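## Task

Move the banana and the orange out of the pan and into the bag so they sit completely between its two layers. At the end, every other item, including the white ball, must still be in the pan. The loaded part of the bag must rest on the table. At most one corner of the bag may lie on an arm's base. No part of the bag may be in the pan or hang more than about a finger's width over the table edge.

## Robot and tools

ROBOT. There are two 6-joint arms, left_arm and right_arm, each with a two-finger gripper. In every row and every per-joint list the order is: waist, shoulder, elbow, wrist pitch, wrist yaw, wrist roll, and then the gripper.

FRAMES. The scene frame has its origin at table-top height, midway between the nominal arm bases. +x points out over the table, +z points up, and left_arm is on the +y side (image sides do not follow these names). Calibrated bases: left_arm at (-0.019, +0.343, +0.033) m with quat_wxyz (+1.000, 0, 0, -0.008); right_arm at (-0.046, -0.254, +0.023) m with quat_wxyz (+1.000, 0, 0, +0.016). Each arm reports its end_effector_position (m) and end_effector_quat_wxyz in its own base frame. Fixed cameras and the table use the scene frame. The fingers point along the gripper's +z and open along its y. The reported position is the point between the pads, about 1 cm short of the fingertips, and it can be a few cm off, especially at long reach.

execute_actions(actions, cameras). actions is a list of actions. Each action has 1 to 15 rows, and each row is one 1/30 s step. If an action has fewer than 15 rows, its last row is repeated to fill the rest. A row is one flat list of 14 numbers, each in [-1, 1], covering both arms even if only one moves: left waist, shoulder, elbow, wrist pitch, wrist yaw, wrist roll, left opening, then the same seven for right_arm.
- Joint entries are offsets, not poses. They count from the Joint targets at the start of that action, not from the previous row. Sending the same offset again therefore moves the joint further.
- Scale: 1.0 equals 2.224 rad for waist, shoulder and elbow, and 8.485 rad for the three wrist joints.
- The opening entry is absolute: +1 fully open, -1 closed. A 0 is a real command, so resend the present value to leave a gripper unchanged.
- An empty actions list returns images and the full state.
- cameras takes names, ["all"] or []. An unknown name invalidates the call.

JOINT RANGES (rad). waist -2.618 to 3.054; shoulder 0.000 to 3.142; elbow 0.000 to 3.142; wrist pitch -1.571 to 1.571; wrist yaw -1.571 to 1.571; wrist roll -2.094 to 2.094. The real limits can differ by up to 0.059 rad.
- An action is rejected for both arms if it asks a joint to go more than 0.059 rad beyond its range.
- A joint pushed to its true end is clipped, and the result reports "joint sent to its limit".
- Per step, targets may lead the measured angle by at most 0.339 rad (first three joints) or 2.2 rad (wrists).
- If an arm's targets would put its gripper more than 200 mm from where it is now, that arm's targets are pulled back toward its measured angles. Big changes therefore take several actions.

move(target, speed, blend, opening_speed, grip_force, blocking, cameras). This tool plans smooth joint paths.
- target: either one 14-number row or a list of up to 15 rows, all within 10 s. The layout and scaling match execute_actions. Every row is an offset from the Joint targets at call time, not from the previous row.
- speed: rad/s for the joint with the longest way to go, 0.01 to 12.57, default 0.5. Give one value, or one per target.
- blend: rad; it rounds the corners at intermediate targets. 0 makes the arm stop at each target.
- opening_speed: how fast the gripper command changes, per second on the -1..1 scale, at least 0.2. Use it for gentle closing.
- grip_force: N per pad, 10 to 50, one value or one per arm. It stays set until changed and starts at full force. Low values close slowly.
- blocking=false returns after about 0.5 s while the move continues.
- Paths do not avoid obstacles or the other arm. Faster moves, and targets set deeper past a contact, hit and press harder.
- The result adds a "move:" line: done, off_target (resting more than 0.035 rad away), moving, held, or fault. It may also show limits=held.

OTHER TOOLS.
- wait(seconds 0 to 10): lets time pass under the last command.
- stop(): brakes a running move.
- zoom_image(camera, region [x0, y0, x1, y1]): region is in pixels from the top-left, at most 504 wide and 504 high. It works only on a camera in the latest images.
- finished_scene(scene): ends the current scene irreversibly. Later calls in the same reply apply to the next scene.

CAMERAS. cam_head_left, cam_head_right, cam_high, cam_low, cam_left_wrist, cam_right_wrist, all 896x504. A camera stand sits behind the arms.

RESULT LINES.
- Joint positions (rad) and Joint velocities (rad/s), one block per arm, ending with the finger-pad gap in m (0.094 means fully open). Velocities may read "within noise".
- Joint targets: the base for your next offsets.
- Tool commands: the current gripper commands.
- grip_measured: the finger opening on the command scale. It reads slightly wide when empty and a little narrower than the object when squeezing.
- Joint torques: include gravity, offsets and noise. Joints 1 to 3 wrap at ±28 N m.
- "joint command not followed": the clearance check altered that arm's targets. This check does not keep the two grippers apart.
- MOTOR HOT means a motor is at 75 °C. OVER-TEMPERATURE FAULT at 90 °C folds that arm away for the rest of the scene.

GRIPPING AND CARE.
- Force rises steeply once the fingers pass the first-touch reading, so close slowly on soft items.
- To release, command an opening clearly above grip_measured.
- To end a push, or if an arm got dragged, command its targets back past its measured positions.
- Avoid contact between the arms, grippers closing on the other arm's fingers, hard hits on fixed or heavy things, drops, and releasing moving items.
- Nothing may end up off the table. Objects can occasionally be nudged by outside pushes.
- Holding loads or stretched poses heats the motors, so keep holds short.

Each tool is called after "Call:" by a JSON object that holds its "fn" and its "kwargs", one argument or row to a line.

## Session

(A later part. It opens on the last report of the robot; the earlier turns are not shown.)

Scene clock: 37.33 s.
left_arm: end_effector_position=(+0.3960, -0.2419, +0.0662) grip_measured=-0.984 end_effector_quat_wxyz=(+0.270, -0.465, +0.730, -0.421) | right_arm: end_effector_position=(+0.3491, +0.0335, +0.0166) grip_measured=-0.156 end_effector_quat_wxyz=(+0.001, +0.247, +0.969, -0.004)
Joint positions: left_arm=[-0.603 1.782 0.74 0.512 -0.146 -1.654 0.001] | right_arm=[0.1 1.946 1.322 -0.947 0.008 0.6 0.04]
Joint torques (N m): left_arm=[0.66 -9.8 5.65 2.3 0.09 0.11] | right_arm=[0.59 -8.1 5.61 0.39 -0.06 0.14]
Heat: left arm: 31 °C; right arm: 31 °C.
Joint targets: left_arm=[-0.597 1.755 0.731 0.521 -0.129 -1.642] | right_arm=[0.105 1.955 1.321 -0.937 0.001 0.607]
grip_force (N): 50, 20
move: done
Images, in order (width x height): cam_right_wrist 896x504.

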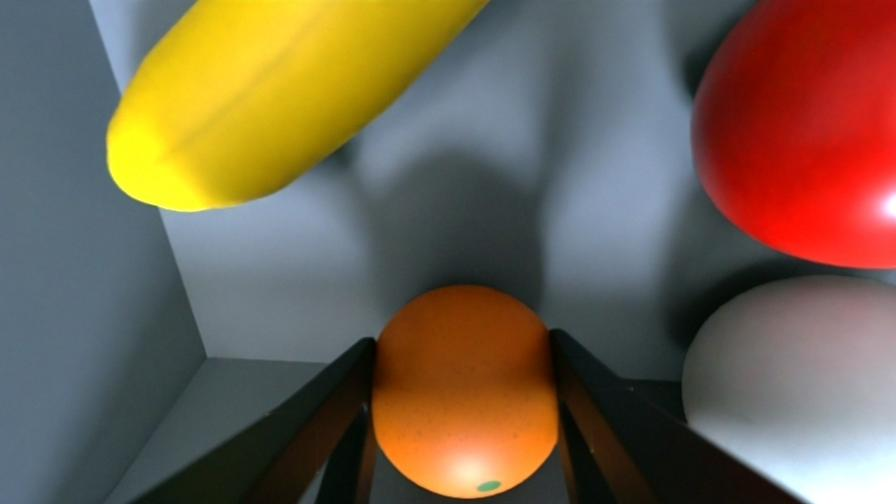

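Call:
{"fn": "move", "kwargs": {
  "target": [
    [0,0,0,0,0,0,-1,0,-0.0305,0.2072,-0.0623,0,0,-0.3],
    [0,0,0,0,0,0,-1,0.3535,-0.0792,-0.0002,0.0434,0.0549,0.0040,-0.3]
  ],
  "speed": 0.6,
  "blend": 0.1,
  "cameras": ["all"]
}}

Call:
{"fn": "zoom_image", "kwargs": {
  "camera": "cam_high",
  "region": [360, 110, 620, 260]
}}

Call:
{"fn": "zoom_image", "kwargs": {
  "camera": "cam_head_left",
  "region": [280, 180, 480, 300]
}}

Scene clock: 41.90 s.
left_arm: end_effector_position=(+0.3960, -0.2419, +0.0662) grip_measured=-0.984 end_effector_quat_wxyz=(+0.270, -0.465, +0.730, -0.421) | right_arm: end_effector_position=(+0.3337, +0.2929, +0.0999) grip_measured=-0.171 end_effector_quat_wxyz=(+0.319, -0.069, +0.945, +0.004)
Joint positions: left_arm=[-0.603 1.782 0.74 0.512 -0.146 -1.654 0.001] | right_arm=[0.893 1.826 1.324 -0.586 0.453 0.634 0.039]
Joint torques (N m): left_arm=[0.66 -9.78 5.61 2.3 0.09 0.1] | right_arm=[0.05 -12.86 6.38 1.24 0.35 0.13]
Heat: left arm: 31 °C; right arm: 32 °C.
Joint targets: left_arm=[-0.597 1.755 0.731 0.521 -0.129 -1.642] | right_arm=[0.892 1.779 1.321 -0.568 0.466 0.641]
grip_force (N): 50, 20
move: off_target (right_arm); right_arm: the shoulder is farthest, 0.047 rad from its target

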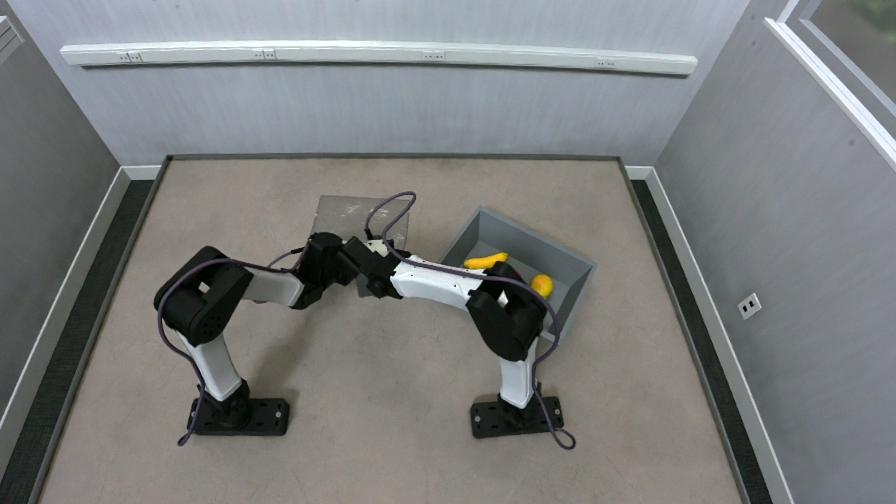

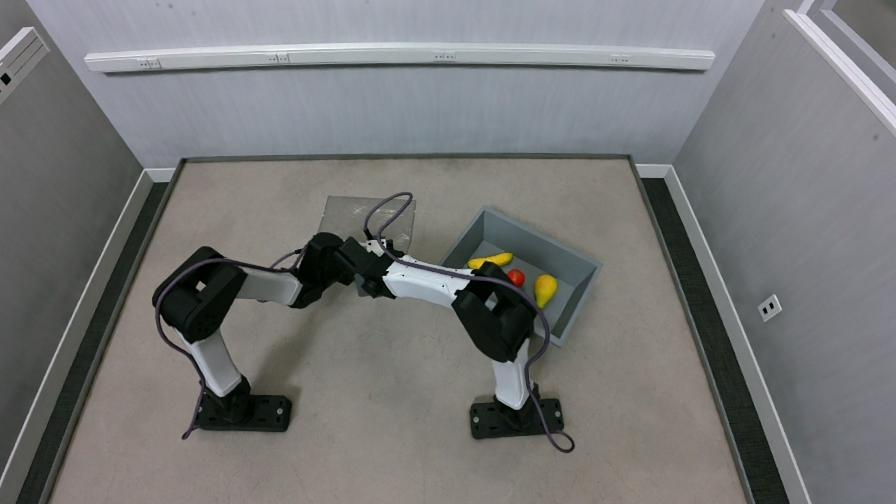

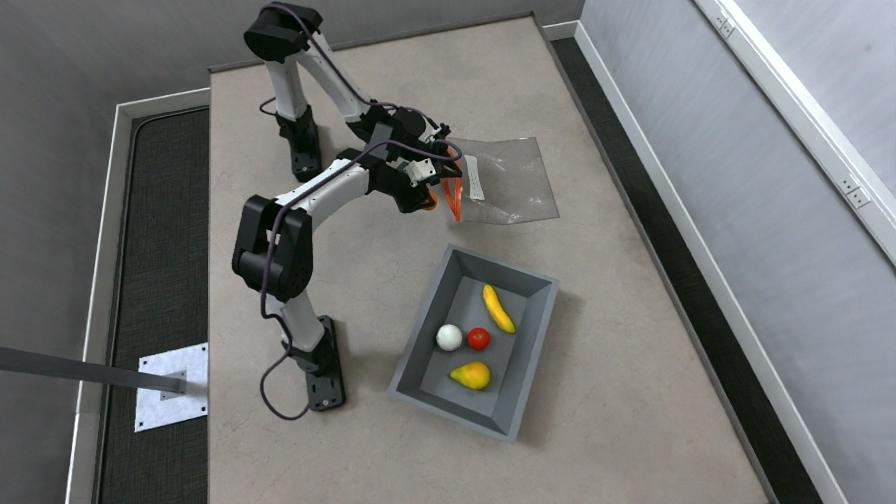

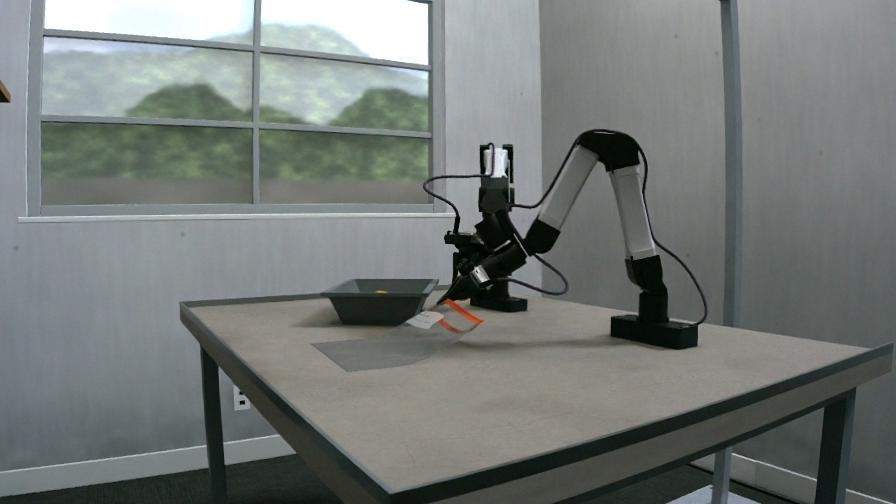

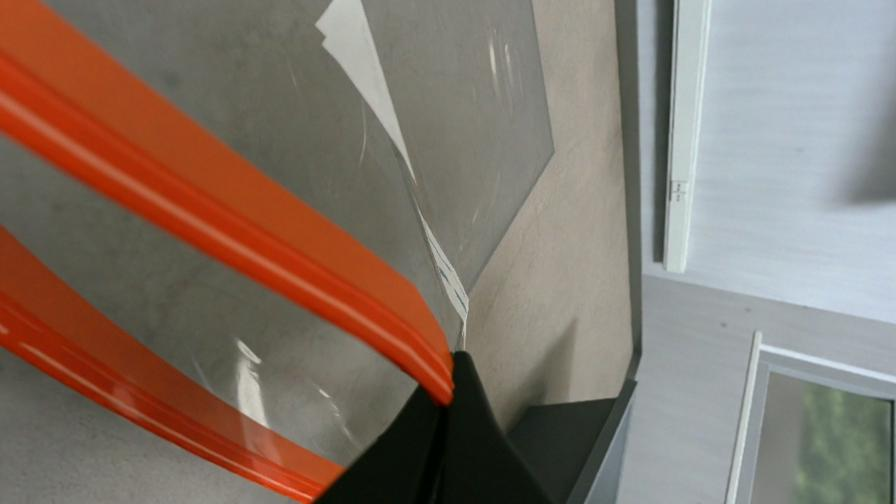

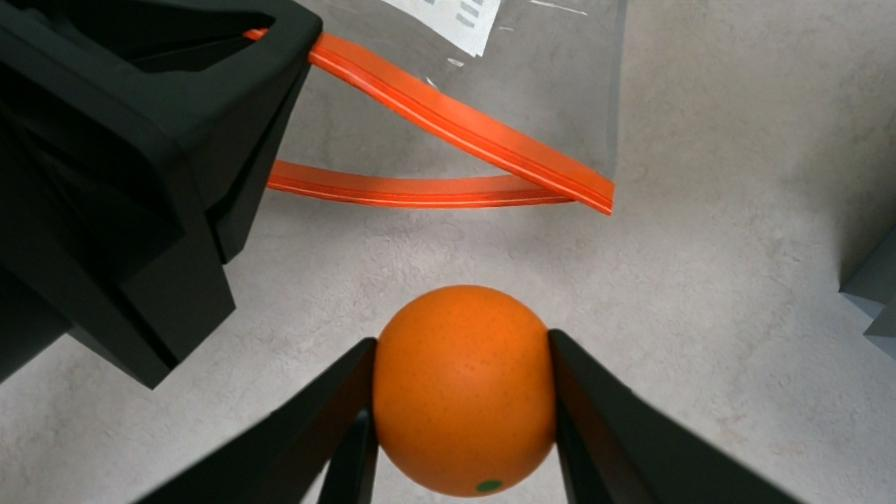

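Scaled by 1.938 from the camera's 896x504 image, which has a finer 1280x720 frame.

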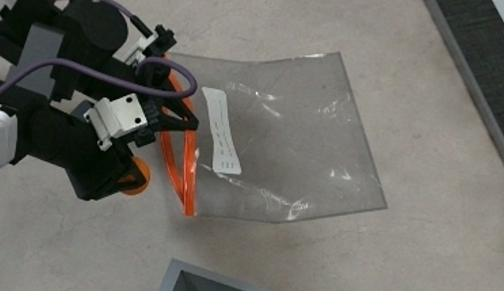

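Scaled by 2.520 from the camera's 896x504 image, which has a finer 1280x720 frame.

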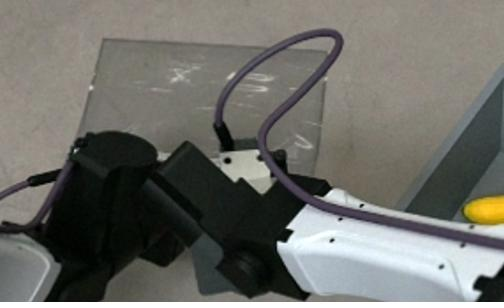

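Call:
{"fn": "move", "kwargs": {
  "target": [
    [0,0,0,0,0,0,-1,-0.1040,-0.0682,-0.06,0.0160,-0.0479,-0.0672,-0.3],
    [0.0198,-0.0263,0.0219,-0.0125,0.0045,0.0026,-1,-0.1040,-0.0682,-0.06,0.0160,-0.0479,-0.0672,-0.3]
  ],
  "speed": 0.4,
  "cameras": ["cam_right_wrist","cam_high","cam_low"]
}}

Call:
{"fn": "zoom_image", "kwargs": {
  "camera": "cam_high",
  "region": [360, 110, 620, 260]
}}

Call:
{"fn": "zoom_image", "kwargs": {
  "camera": "cam_low",
  "region": [300, 200, 560, 400]
}}

Scene clock: 46.27 s.
left_arm: end_effector_position=(+0.4026, -0.2283, +0.0845) grip_measured=-0.984 end_effector_quat_wxyz=(+0.270, -0.466, +0.730, -0.420) | right_arm: end_effector_position=(+0.3528, +0.2616, +0.1195) grip_measured=-0.171 end_effector_quat_wxyz=(+0.306, -0.264, +0.911, +0.084)
Joint positions: left_arm=[-0.556 1.719 0.761 0.429 -0.108 -1.631 0.001] | right_arm=[0.665 1.666 1.192 -0.453 0.069 0.079 0.039]
Joint torques (N m): left_arm=[0.5 -9.2 8.81 2.03 0.08 0.11] | right_arm=[-0.44 -11.15 6.64 1.6 -0.08 -0.04]
Heat: left arm: 32 °C; right arm: 33 °C.
Joint targets: left_arm=[-0.553 1.697 0.779 0.415 -0.091 -1.620] | right_arm=[0.660 1.628 1.187 -0.433 0.060 0.071]
grip_force (N): 50, 20
move: off_target (right_arm); right_arm: the shoulder is farthest, 0.039 rad from its target
Images, in order (width x height): cam_high 896x504, cam_low 896x504, cam_right_wrist 896x504.

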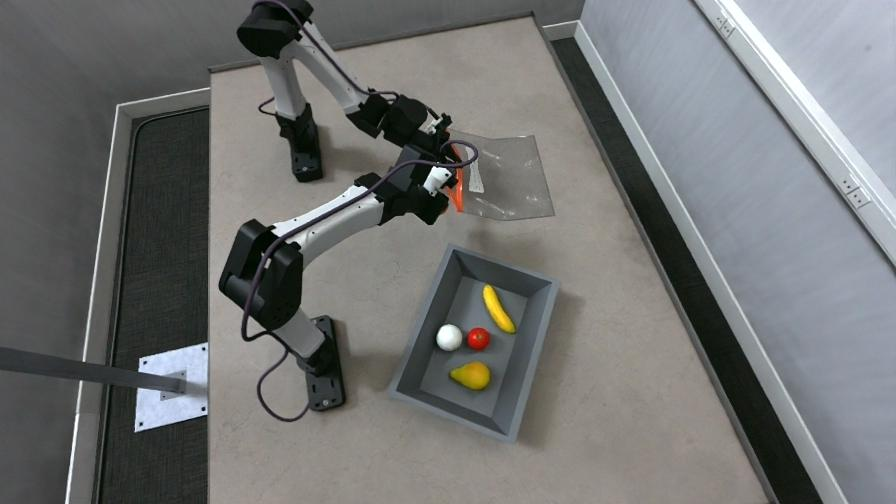

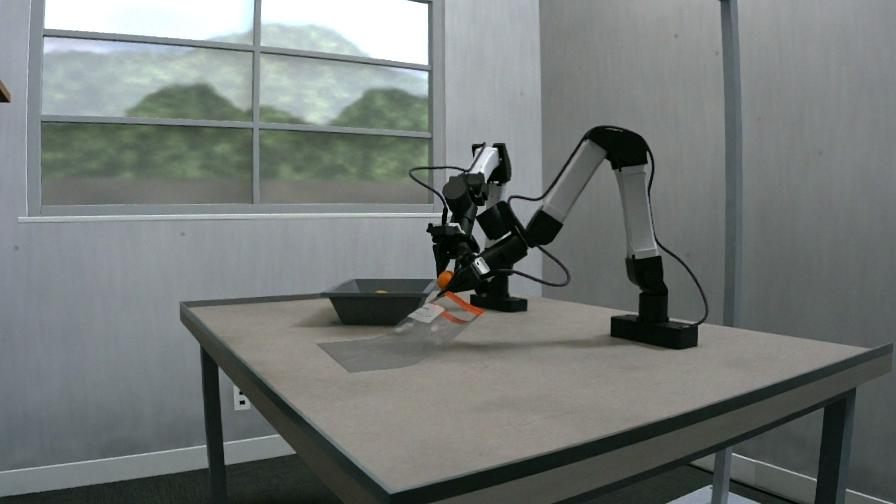

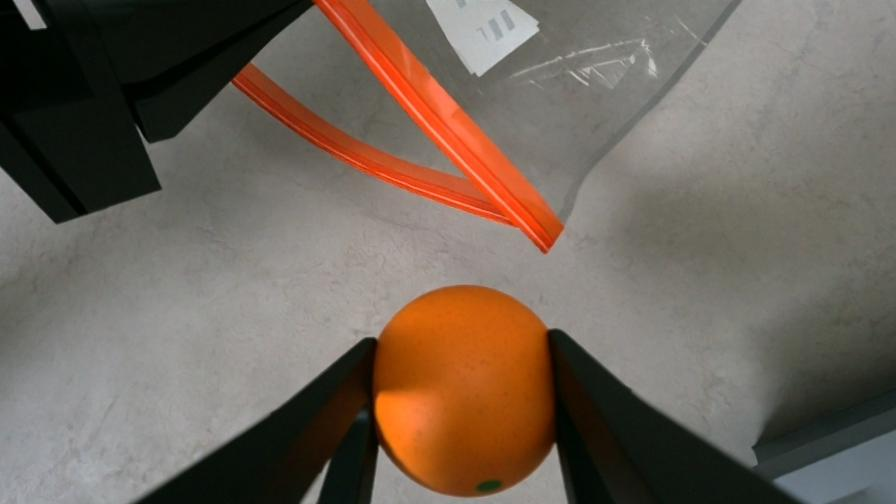

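Scaled by 1.938 from the camera's 896x504 image, which has a finer 1280x720 frame.

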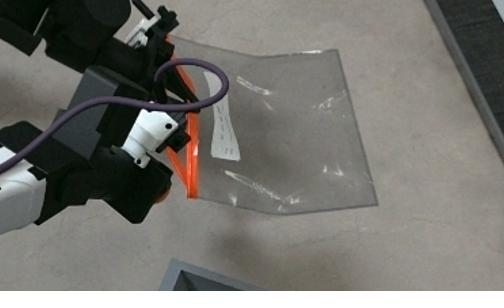

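Scaled by 1.938 from the camera's 896x504 image, which has a finer 1280x720 frame.

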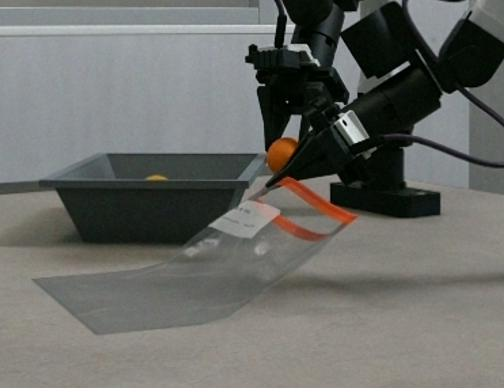

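Call:
{"fn": "move", "kwargs": {
  "target": [0,0,0,0,0,0,-1,0.0705,0.1583,0.0283,0.0470,0.0371,0.0314,-0.3],
  "speed": 0.4,
  "cameras": ["cam_right_wrist","cam_low","cam_left_wrist"]
}}

Call:
{"fn": "zoom_image", "kwargs": {
  "camera": "cam_low",
  "region": [300, 200, 560, 400]
}}

Scene clock: 49.33 s.
left_arm: end_effector_position=(+0.4025, -0.2283, +0.0843) grip_measured=-0.984 end_effector_quat_wxyz=(+0.270, -0.466, +0.730, -0.420) | right_arm: end_effector_position=(+0.3934, +0.3265, +0.0632) grip_measured=-0.171 end_effector_quat_wxyz=(+0.400, -0.153, +0.902, +0.058)
Joint positions: left_arm=[-0.556 1.719 0.761 0.429 -0.108 -1.631 0.001] | right_arm=[0.814 1.972 1.222 -0.055 0.363 0.33 0.039]
Joint torques (N m): left_arm=[0.46 -9.2 8.76 2.06 0.1 0.11] | right_arm=[0.39 -9.22 9.22 1.71 0.3 0.12]
Heat: left arm: 32 °C; right arm: 34 °C.
Joint targets: left_arm=[-0.553 1.697 0.779 0.415 -0.091 -1.620] | right_arm=[0.817 1.980 1.250 -0.034 0.375 0.338]
grip_force (N): 50, 20
move: done
Images, in order (width x height): cam_low 896x504, cam_left_wrist 896x504, cam_right_wrist 896x504.

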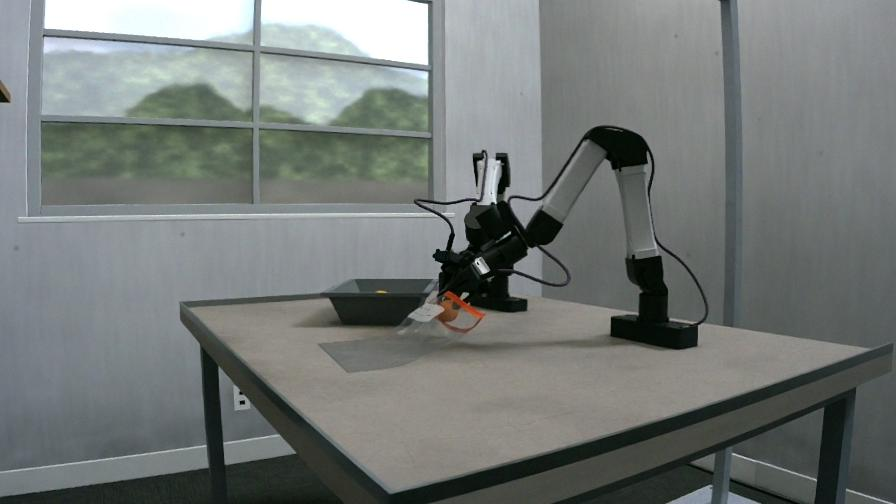

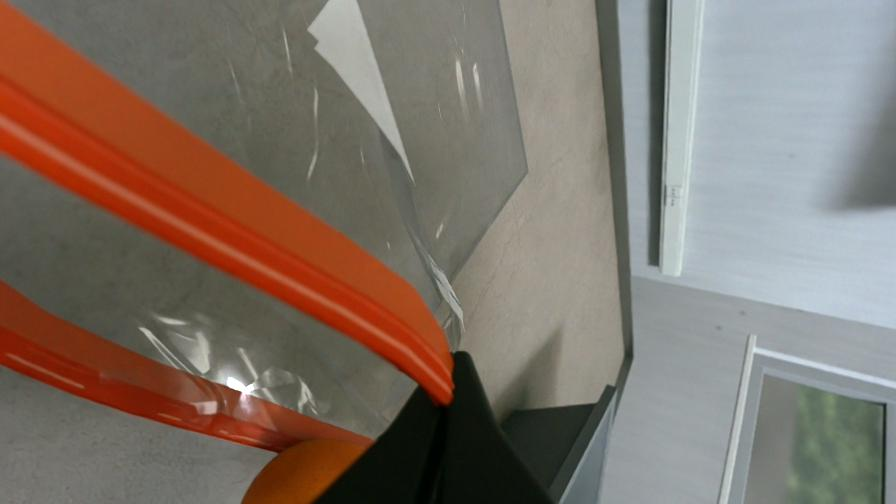

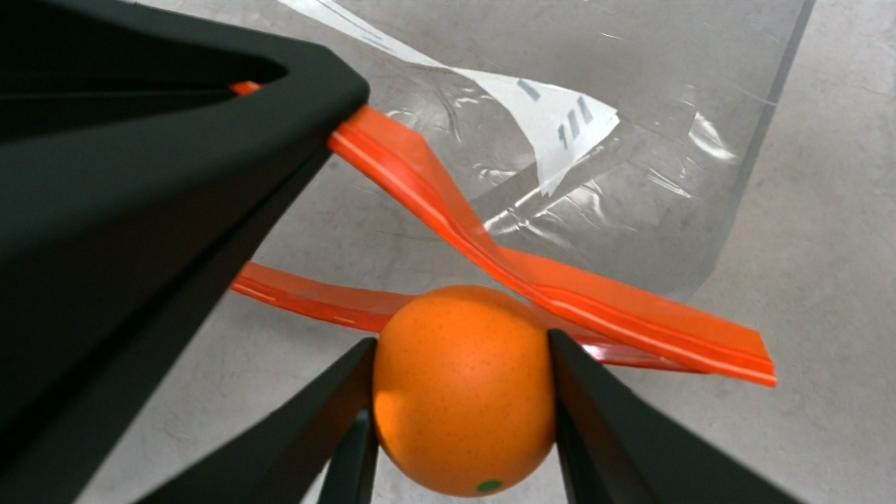

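Scaled by 1.938 from the camera's 896x504 image, which has a finer 1280x720 frame.

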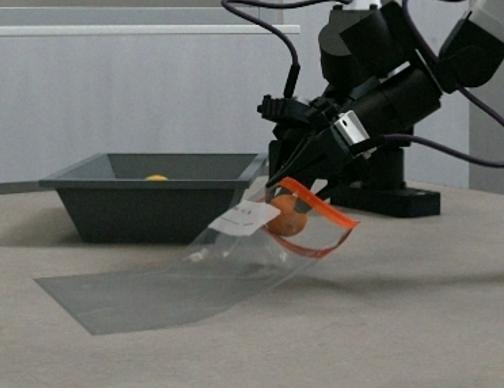

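Call:
{"fn": "move", "kwargs": {
  "target": [0,0,0,0,0,0,-1,-0.0291,0.0839,0.0914,-0.0001,-0.0056,-0.0056,-0.3],
  "speed": 0.25,
  "cameras": ["cam_right_wrist","cam_low","cam_left_wrist"]
}}

Call:
{"fn": "zoom_image", "kwargs": {
  "camera": "cam_low",
  "region": [300, 200, 560, 400]
}}

Scene clock: 51.17 s.
left_arm: end_effector_position=(+0.4069, -0.2164, +0.0818) grip_measured=-0.984 end_effector_quat_wxyz=(+0.280, -0.478, +0.726, -0.408) | right_arm: end_effector_position=(+0.4307, +0.3316, +0.0459) grip_measured=-0.173 end_effector_quat_wxyz=(+0.394, -0.145, +0.906, +0.045)
Joint positions: left_arm=[-0.537 1.719 0.761 0.416 -0.129 -1.628 0.001] | right_arm=[0.767 2.114 1.376 -0.081 0.352 0.308 0.039]
Joint torques (N m): left_arm=[-0.99 -9.17 8.73 2.18 0.28 0.08] | right_arm=[0.16 -11.19 6.46 1.58 0.13 0.05]
Heat: left arm: 32 °C; right arm: 34 °C.
Joint targets: left_arm=[-0.553 1.697 0.779 0.415 -0.091 -1.620] | right_arm=[0.768 2.112 1.374 -0.073 0.353 0.309]
grip_force (N): 50, 20
move: held (right_arm; a check stopped the path), off_target (left_arm); limits=held; left_arm: the wrist yaw is farthest, 0.038 rad from its target; right_arm: the elbow is farthest, 0.077 rad from its target
joint command not followed: on one or more control steps a check withheld the commanded joint targets of the right arm, and it was not sent them on those steps.
cause: the commanded joint targets, or the way to them, would bring a part of the robot too close to another arm (this arm's wrist (the part past the wrist pitch) and the left arm's gripper housing, at the place that arm is still heading or pushing toward).
Images, in order (width x height): cam_low 896x504, cam_left_wrist 896x504, cam_right_wrist 896x504.

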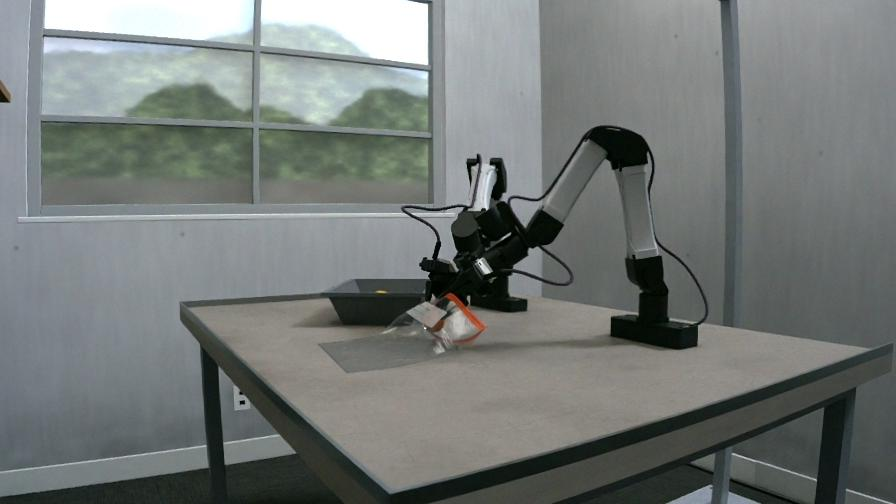

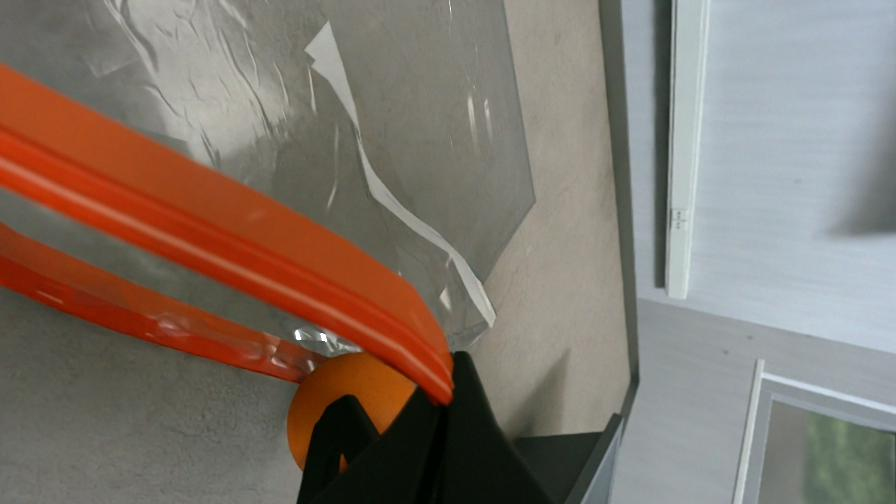

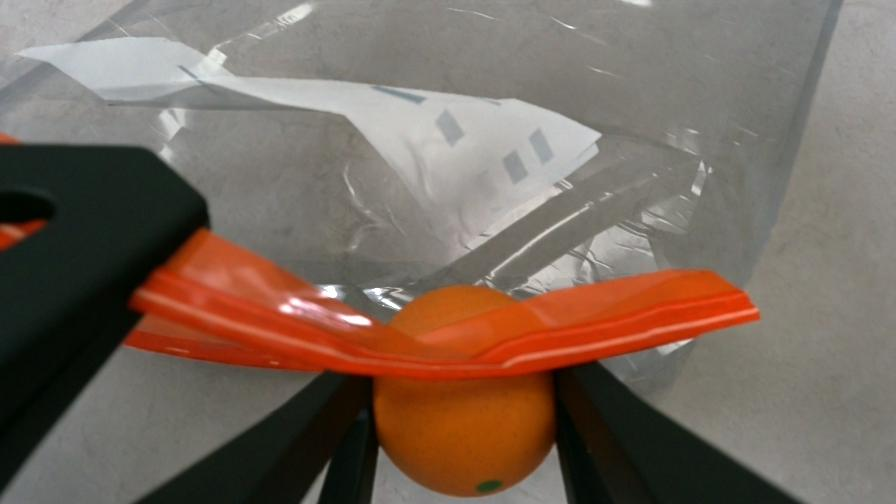

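Scaled by 1.938 from the camera's 896x504 image, which has a finer 1280x720 frame.

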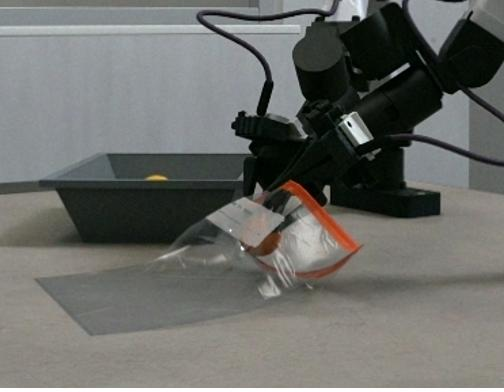

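Call:
{"fn": "move", "kwargs": {
  "target": [0.0965,0.0157,0.0026,0.0031,0.0645,0.0340,-1,0,0,0,0,0,0,-0.3],
  "speed": 0.4,
  "cameras": ["cam_right_wrist","cam_low","cam_high"]
}}

Call:
{"fn": "zoom_image", "kwargs": {
  "camera": "cam_low",
  "region": [300, 200, 560, 400]
}}

Call:
{"fn": "zoom_image", "kwargs": {
  "camera": "cam_high",
  "region": [360, 110, 620, 260]
}}

Scene clock: 54.13 s.
left_arm: end_effector_position=(+0.3991, -0.2201, +0.0931) grip_measured=-0.984 end_effector_quat_wxyz=(+0.185, -0.311, +0.794, -0.489) | right_arm: end_effector_position=(+0.4302, +0.3312, +0.0454) grip_measured=-0.173 end_effector_quat_wxyz=(+0.393, -0.146, +0.907, +0.044)
Joint positions: left_arm=[-0.342 1.719 0.761 0.434 0.436 -1.343 0.001] | right_arm=[0.767 2.114 1.376 -0.084 0.352 0.308 0.039]
Joint torques (N m): left_arm=[0.54 -6.48 9.33 2.28 0.31 0.1] | right_arm=[0.14 -11.17 6.46 1.61 0.13 0.05]
Heat: left arm: 33 °C; right arm: 36 °C.
Joint targets: left_arm=[-0.338 1.732 0.785 0.441 0.456 -1.331] | right_arm=[0.768 2.112 1.374 -0.073 0.353 0.309]
grip_force (N): 50, 20
move: done
Images, in order (width x height): cam_high 896x504, cam_low 896x504, cam_right_wrist 896x504.

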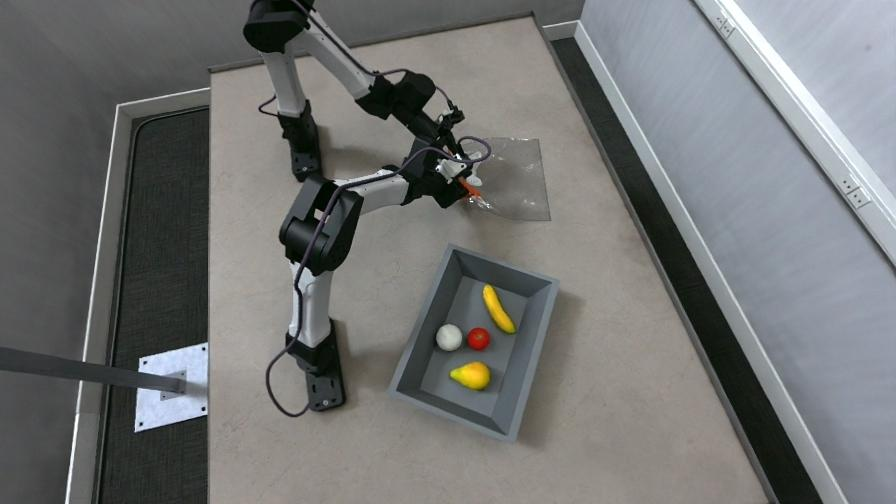

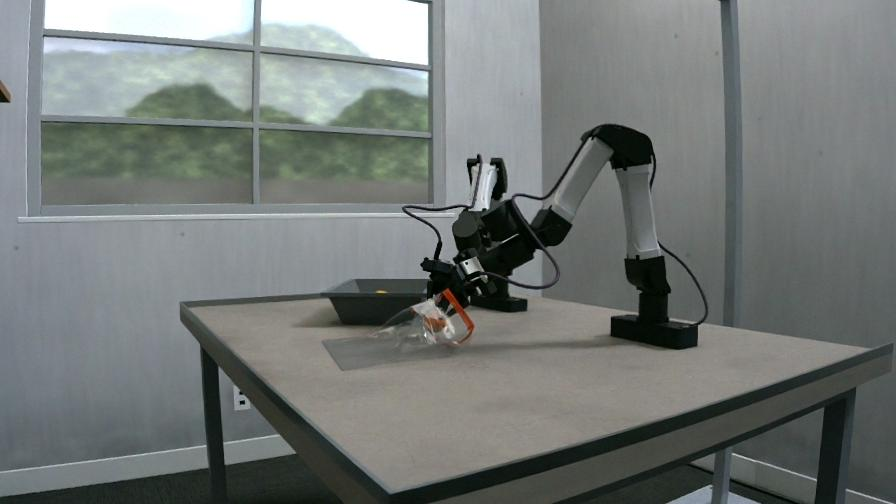

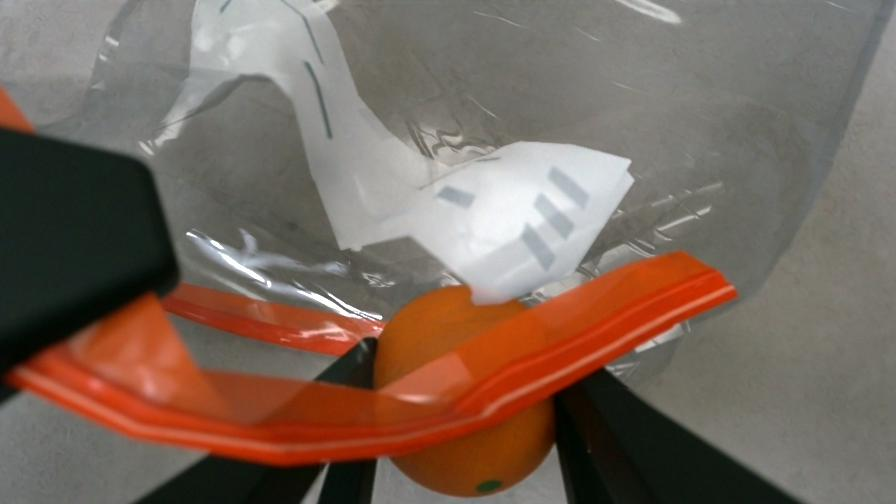

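Scaled by 1.938 from the camera's 896x504 image, which has a finer 1280x720 frame.

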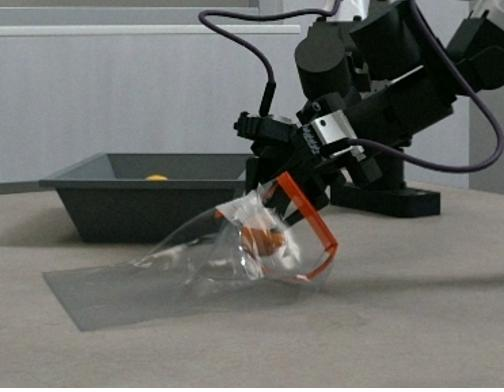

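Scaled by 1.938 from the camera's 896x504 image, which has a finer 1280x720 frame.

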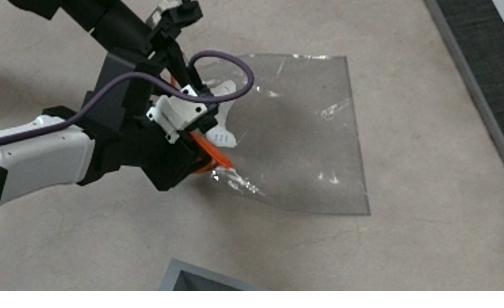

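Call:
{"fn": "move", "kwargs": {
  "target": [0,0,0,0,0,0,-1,-0.0441,0.0647,0.0938,0.0018,-0.0101,-0.0091,-0.3],
  "speed": 0.25,
  "cameras": ["cam_right_wrist","cam_low"]
}}

Call:
{"fn": "zoom_image", "kwargs": {
  "camera": "cam_low",
  "region": [300, 200, 560, 400]
}}

Scene clock: 55.87 s.
left_arm: end_effector_position=(+0.4065, -0.2204, +0.1041) grip_measured=-0.984 end_effector_quat_wxyz=(+0.200, -0.304, +0.786, -0.500) | right_arm: end_effector_position=(+0.4816, +0.3301, +0.0371) grip_measured=-0.173 end_effector_quat_wxyz=(+0.395, -0.152, +0.904, +0.056)
Joint positions: left_arm=[-0.337 1.719 0.774 0.463 0.437 -1.343 0.001] | right_arm=[0.68 2.246 1.547 -0.087 0.27 0.235 0.039]
Joint torques (N m): left_arm=[0.1 -6.56 8.13 2 0.28 0.12] | right_arm=[-1.01 -11.26 10.15 1.85 0.06 0.03]
Heat: left arm: 33 °C; right arm: 36 °C.
Joint targets: left_arm=[-0.338 1.732 0.785 0.441 0.456 -1.331] | right_arm=[0.670 2.256 1.583 -0.057 0.267 0.232]
grip_force (N): 50, 20
move: off_target (right_arm); right_arm: the elbow is farthest, 0.036 rad from its target
Images, in order (width x height): cam_low 896x504, cam_right_wrist 896x504.

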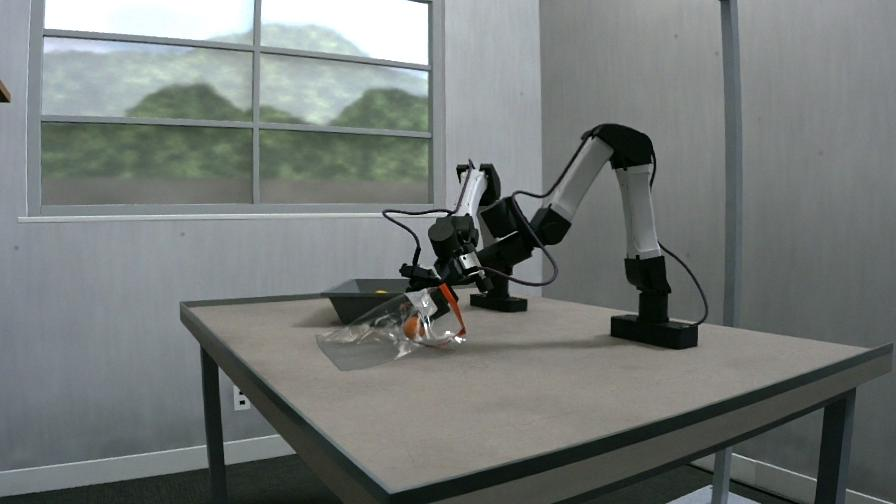

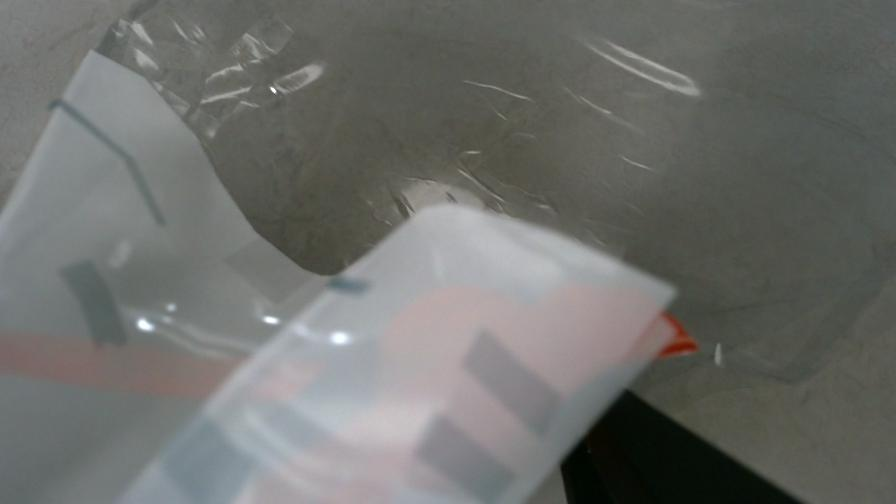

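Scaled by 1.938 from the camera's 896x504 image, which has a finer 1280x720 frame.

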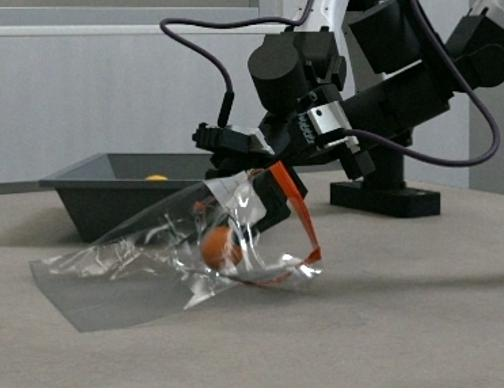

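Call:
{"fn": "move", "kwargs": {
  "target": [
    [0,0,0,0,0,0,-1,0,0.0115,-0.0099,0.0055,0,0,-0.3],
    [0,0,0,0,0,0,-1,0,0.0115,-0.0099,0.0055,0,0,0.2]
  ],
  "speed": 0.25,
  "opening_speed": 0.8,
  "cameras": ["cam_right_wrist","cam_low"]
}}

Call:
{"fn": "zoom_image", "kwargs": {
  "camera": "cam_low",
  "region": [300, 200, 560, 400]
}}

Scene clock: 57.97 s.
left_arm: end_effector_position=(+0.4070, -0.2194, +0.1039) grip_measured=-0.984 end_effector_quat_wxyz=(+0.201, -0.305, +0.785, -0.500) | right_arm: end_effector_position=(+0.4859, +0.3321, +0.0311) grip_measured=+0.199 end_effector_quat_wxyz=(+0.401, -0.150, +0.902, +0.059)
Joint positions: left_arm=[-0.335 1.719 0.774 0.462 0.435 -1.343 0.001] | right_arm=[0.678 2.268 1.547 -0.049 0.27 0.235 0.056]
Joint torques (N m): left_arm=[-0.01 -6.56 8.13 2 0.3 0.11] | right_arm=[-0.8 -11.04 8.03 1.96 0.06 0.01]
Heat: left arm: 33 °C; right arm: 36 °C.
Joint targets: left_arm=[-0.338 1.732 0.785 0.441 0.456 -1.331] | right_arm=[0.670 2.281 1.561 -0.011 0.267 0.232]
grip_force (N): 50, 20
move: off_target (right_arm); target 2's new numbers were sent with right_arm's wrist pitch 0.039 rad from that target; right_arm: the wrist pitch is farthest, 0.039 rad from its target
Images, in order (width x height): cam_low 896x504, cam_right_wrist 896x504.

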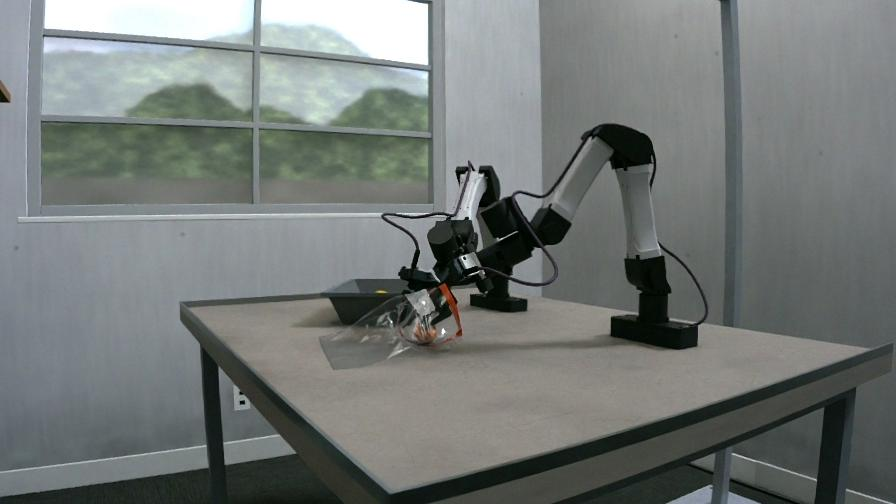

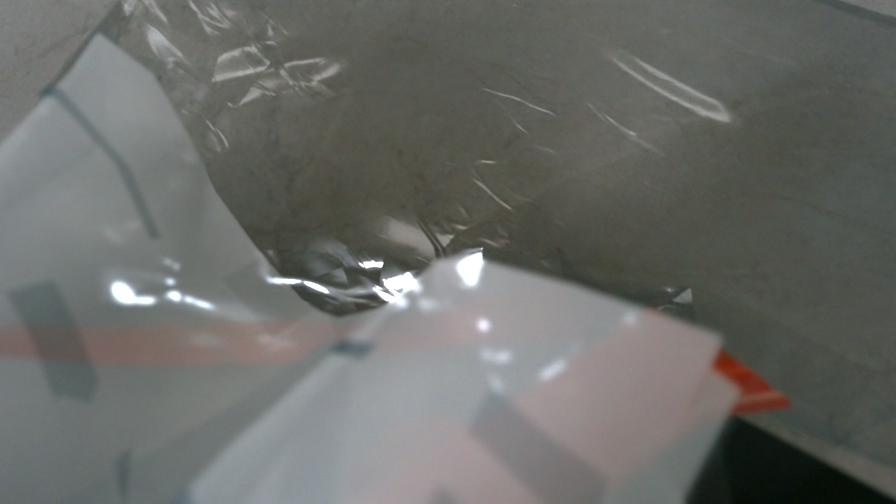

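Scaled by 1.938 from the camera's 896x504 image, which has a finer 1280x720 frame.

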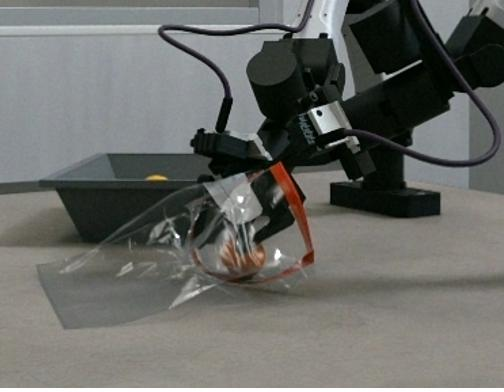

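Call:
{"fn": "zoom_image", "kwargs": {
  "camera": "cam_low",
  "region": [380, 270, 490, 360]
}}

Call:
{"fn": "zoom_image", "kwargs": {
  "camera": "cam_right_wrist",
  "region": [446, 250, 896, 504]
}}

Call:
{"fn": "wait", "kwargs": {
  "seconds": 0,
  "cameras": ["cam_left_wrist","cam_high"]
}}

Scaled by 4.582 from the camera's 896x504 image, which has a finer 1280x720 frame.

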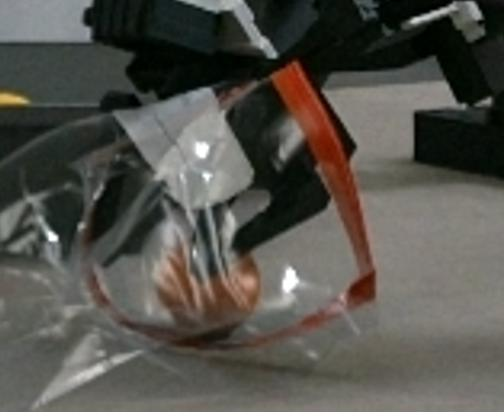

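Scaled by 1.120 from the camera's 896x504 image, which has a finer 1280x720 frame.

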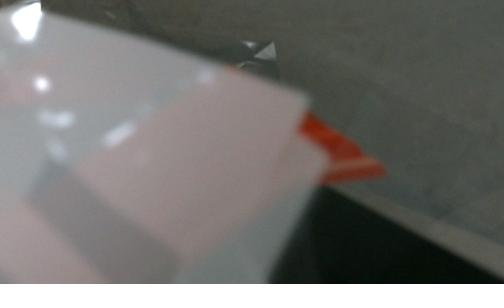

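Scene clock: 58.30 s.
left_arm: end_effector_position=(+0.4070, -0.2194, +0.1039) grip_measured=-0.984 end_effector_quat_wxyz=(+0.201, -0.305, +0.785, -0.500) | right_arm: end_effector_position=(+0.4859, +0.3321, +0.0311) grip_measured=+0.199 end_effector_quat_wxyz=(+0.401, -0.150, +0.902, +0.059)
Joint positions: left_arm=[-0.335 1.719 0.774 0.462 0.435 -1.343 0.001] | right_arm=[0.678 2.268 1.547 -0.049 0.27 0.235 0.056]
Joint torques (N m): left_arm=[-0.05 -6.54 8.13 2 0.29 0.11] | right_arm=[-0.8 -11.06 8.05 1.96 0.06 0.01]
Heat: left arm: 33 °C; right arm: 36 °C.
Joint targets: left_arm=[-0.338 1.732 0.785 0.441 0.456 -1.331] | right_arm=[0.670 2.281 1.561 -0.011 0.267 0.232]
Tool commands: left_gripper/opening=-1.0 right_gripper/opening=+0.2
grip_force (N): 50, 20
Images, in order (width x height): cam_high 896x504, cam_left_wrist 896x504.

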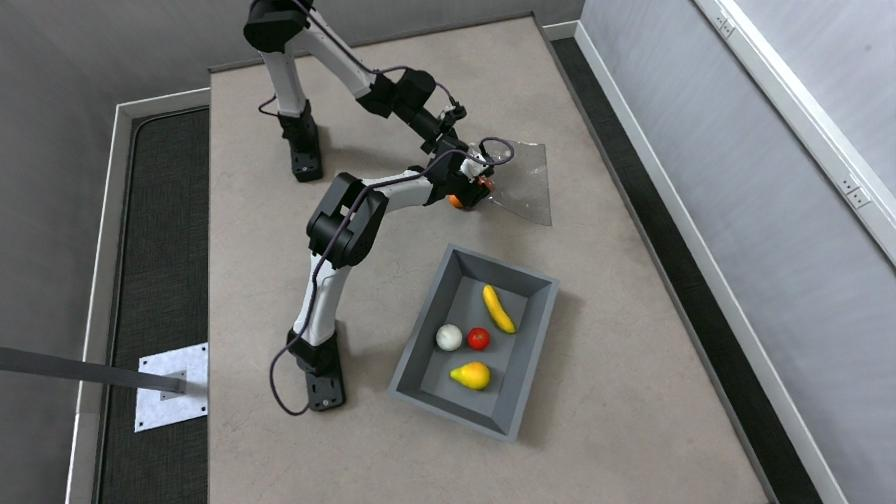

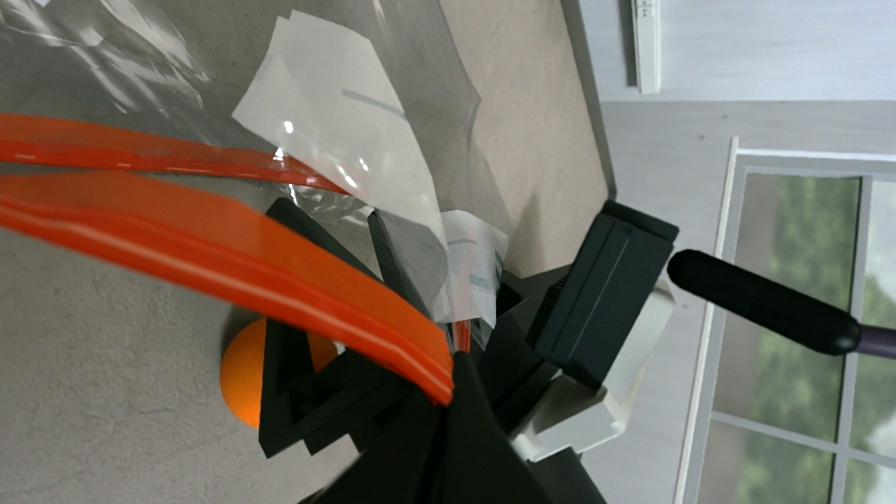

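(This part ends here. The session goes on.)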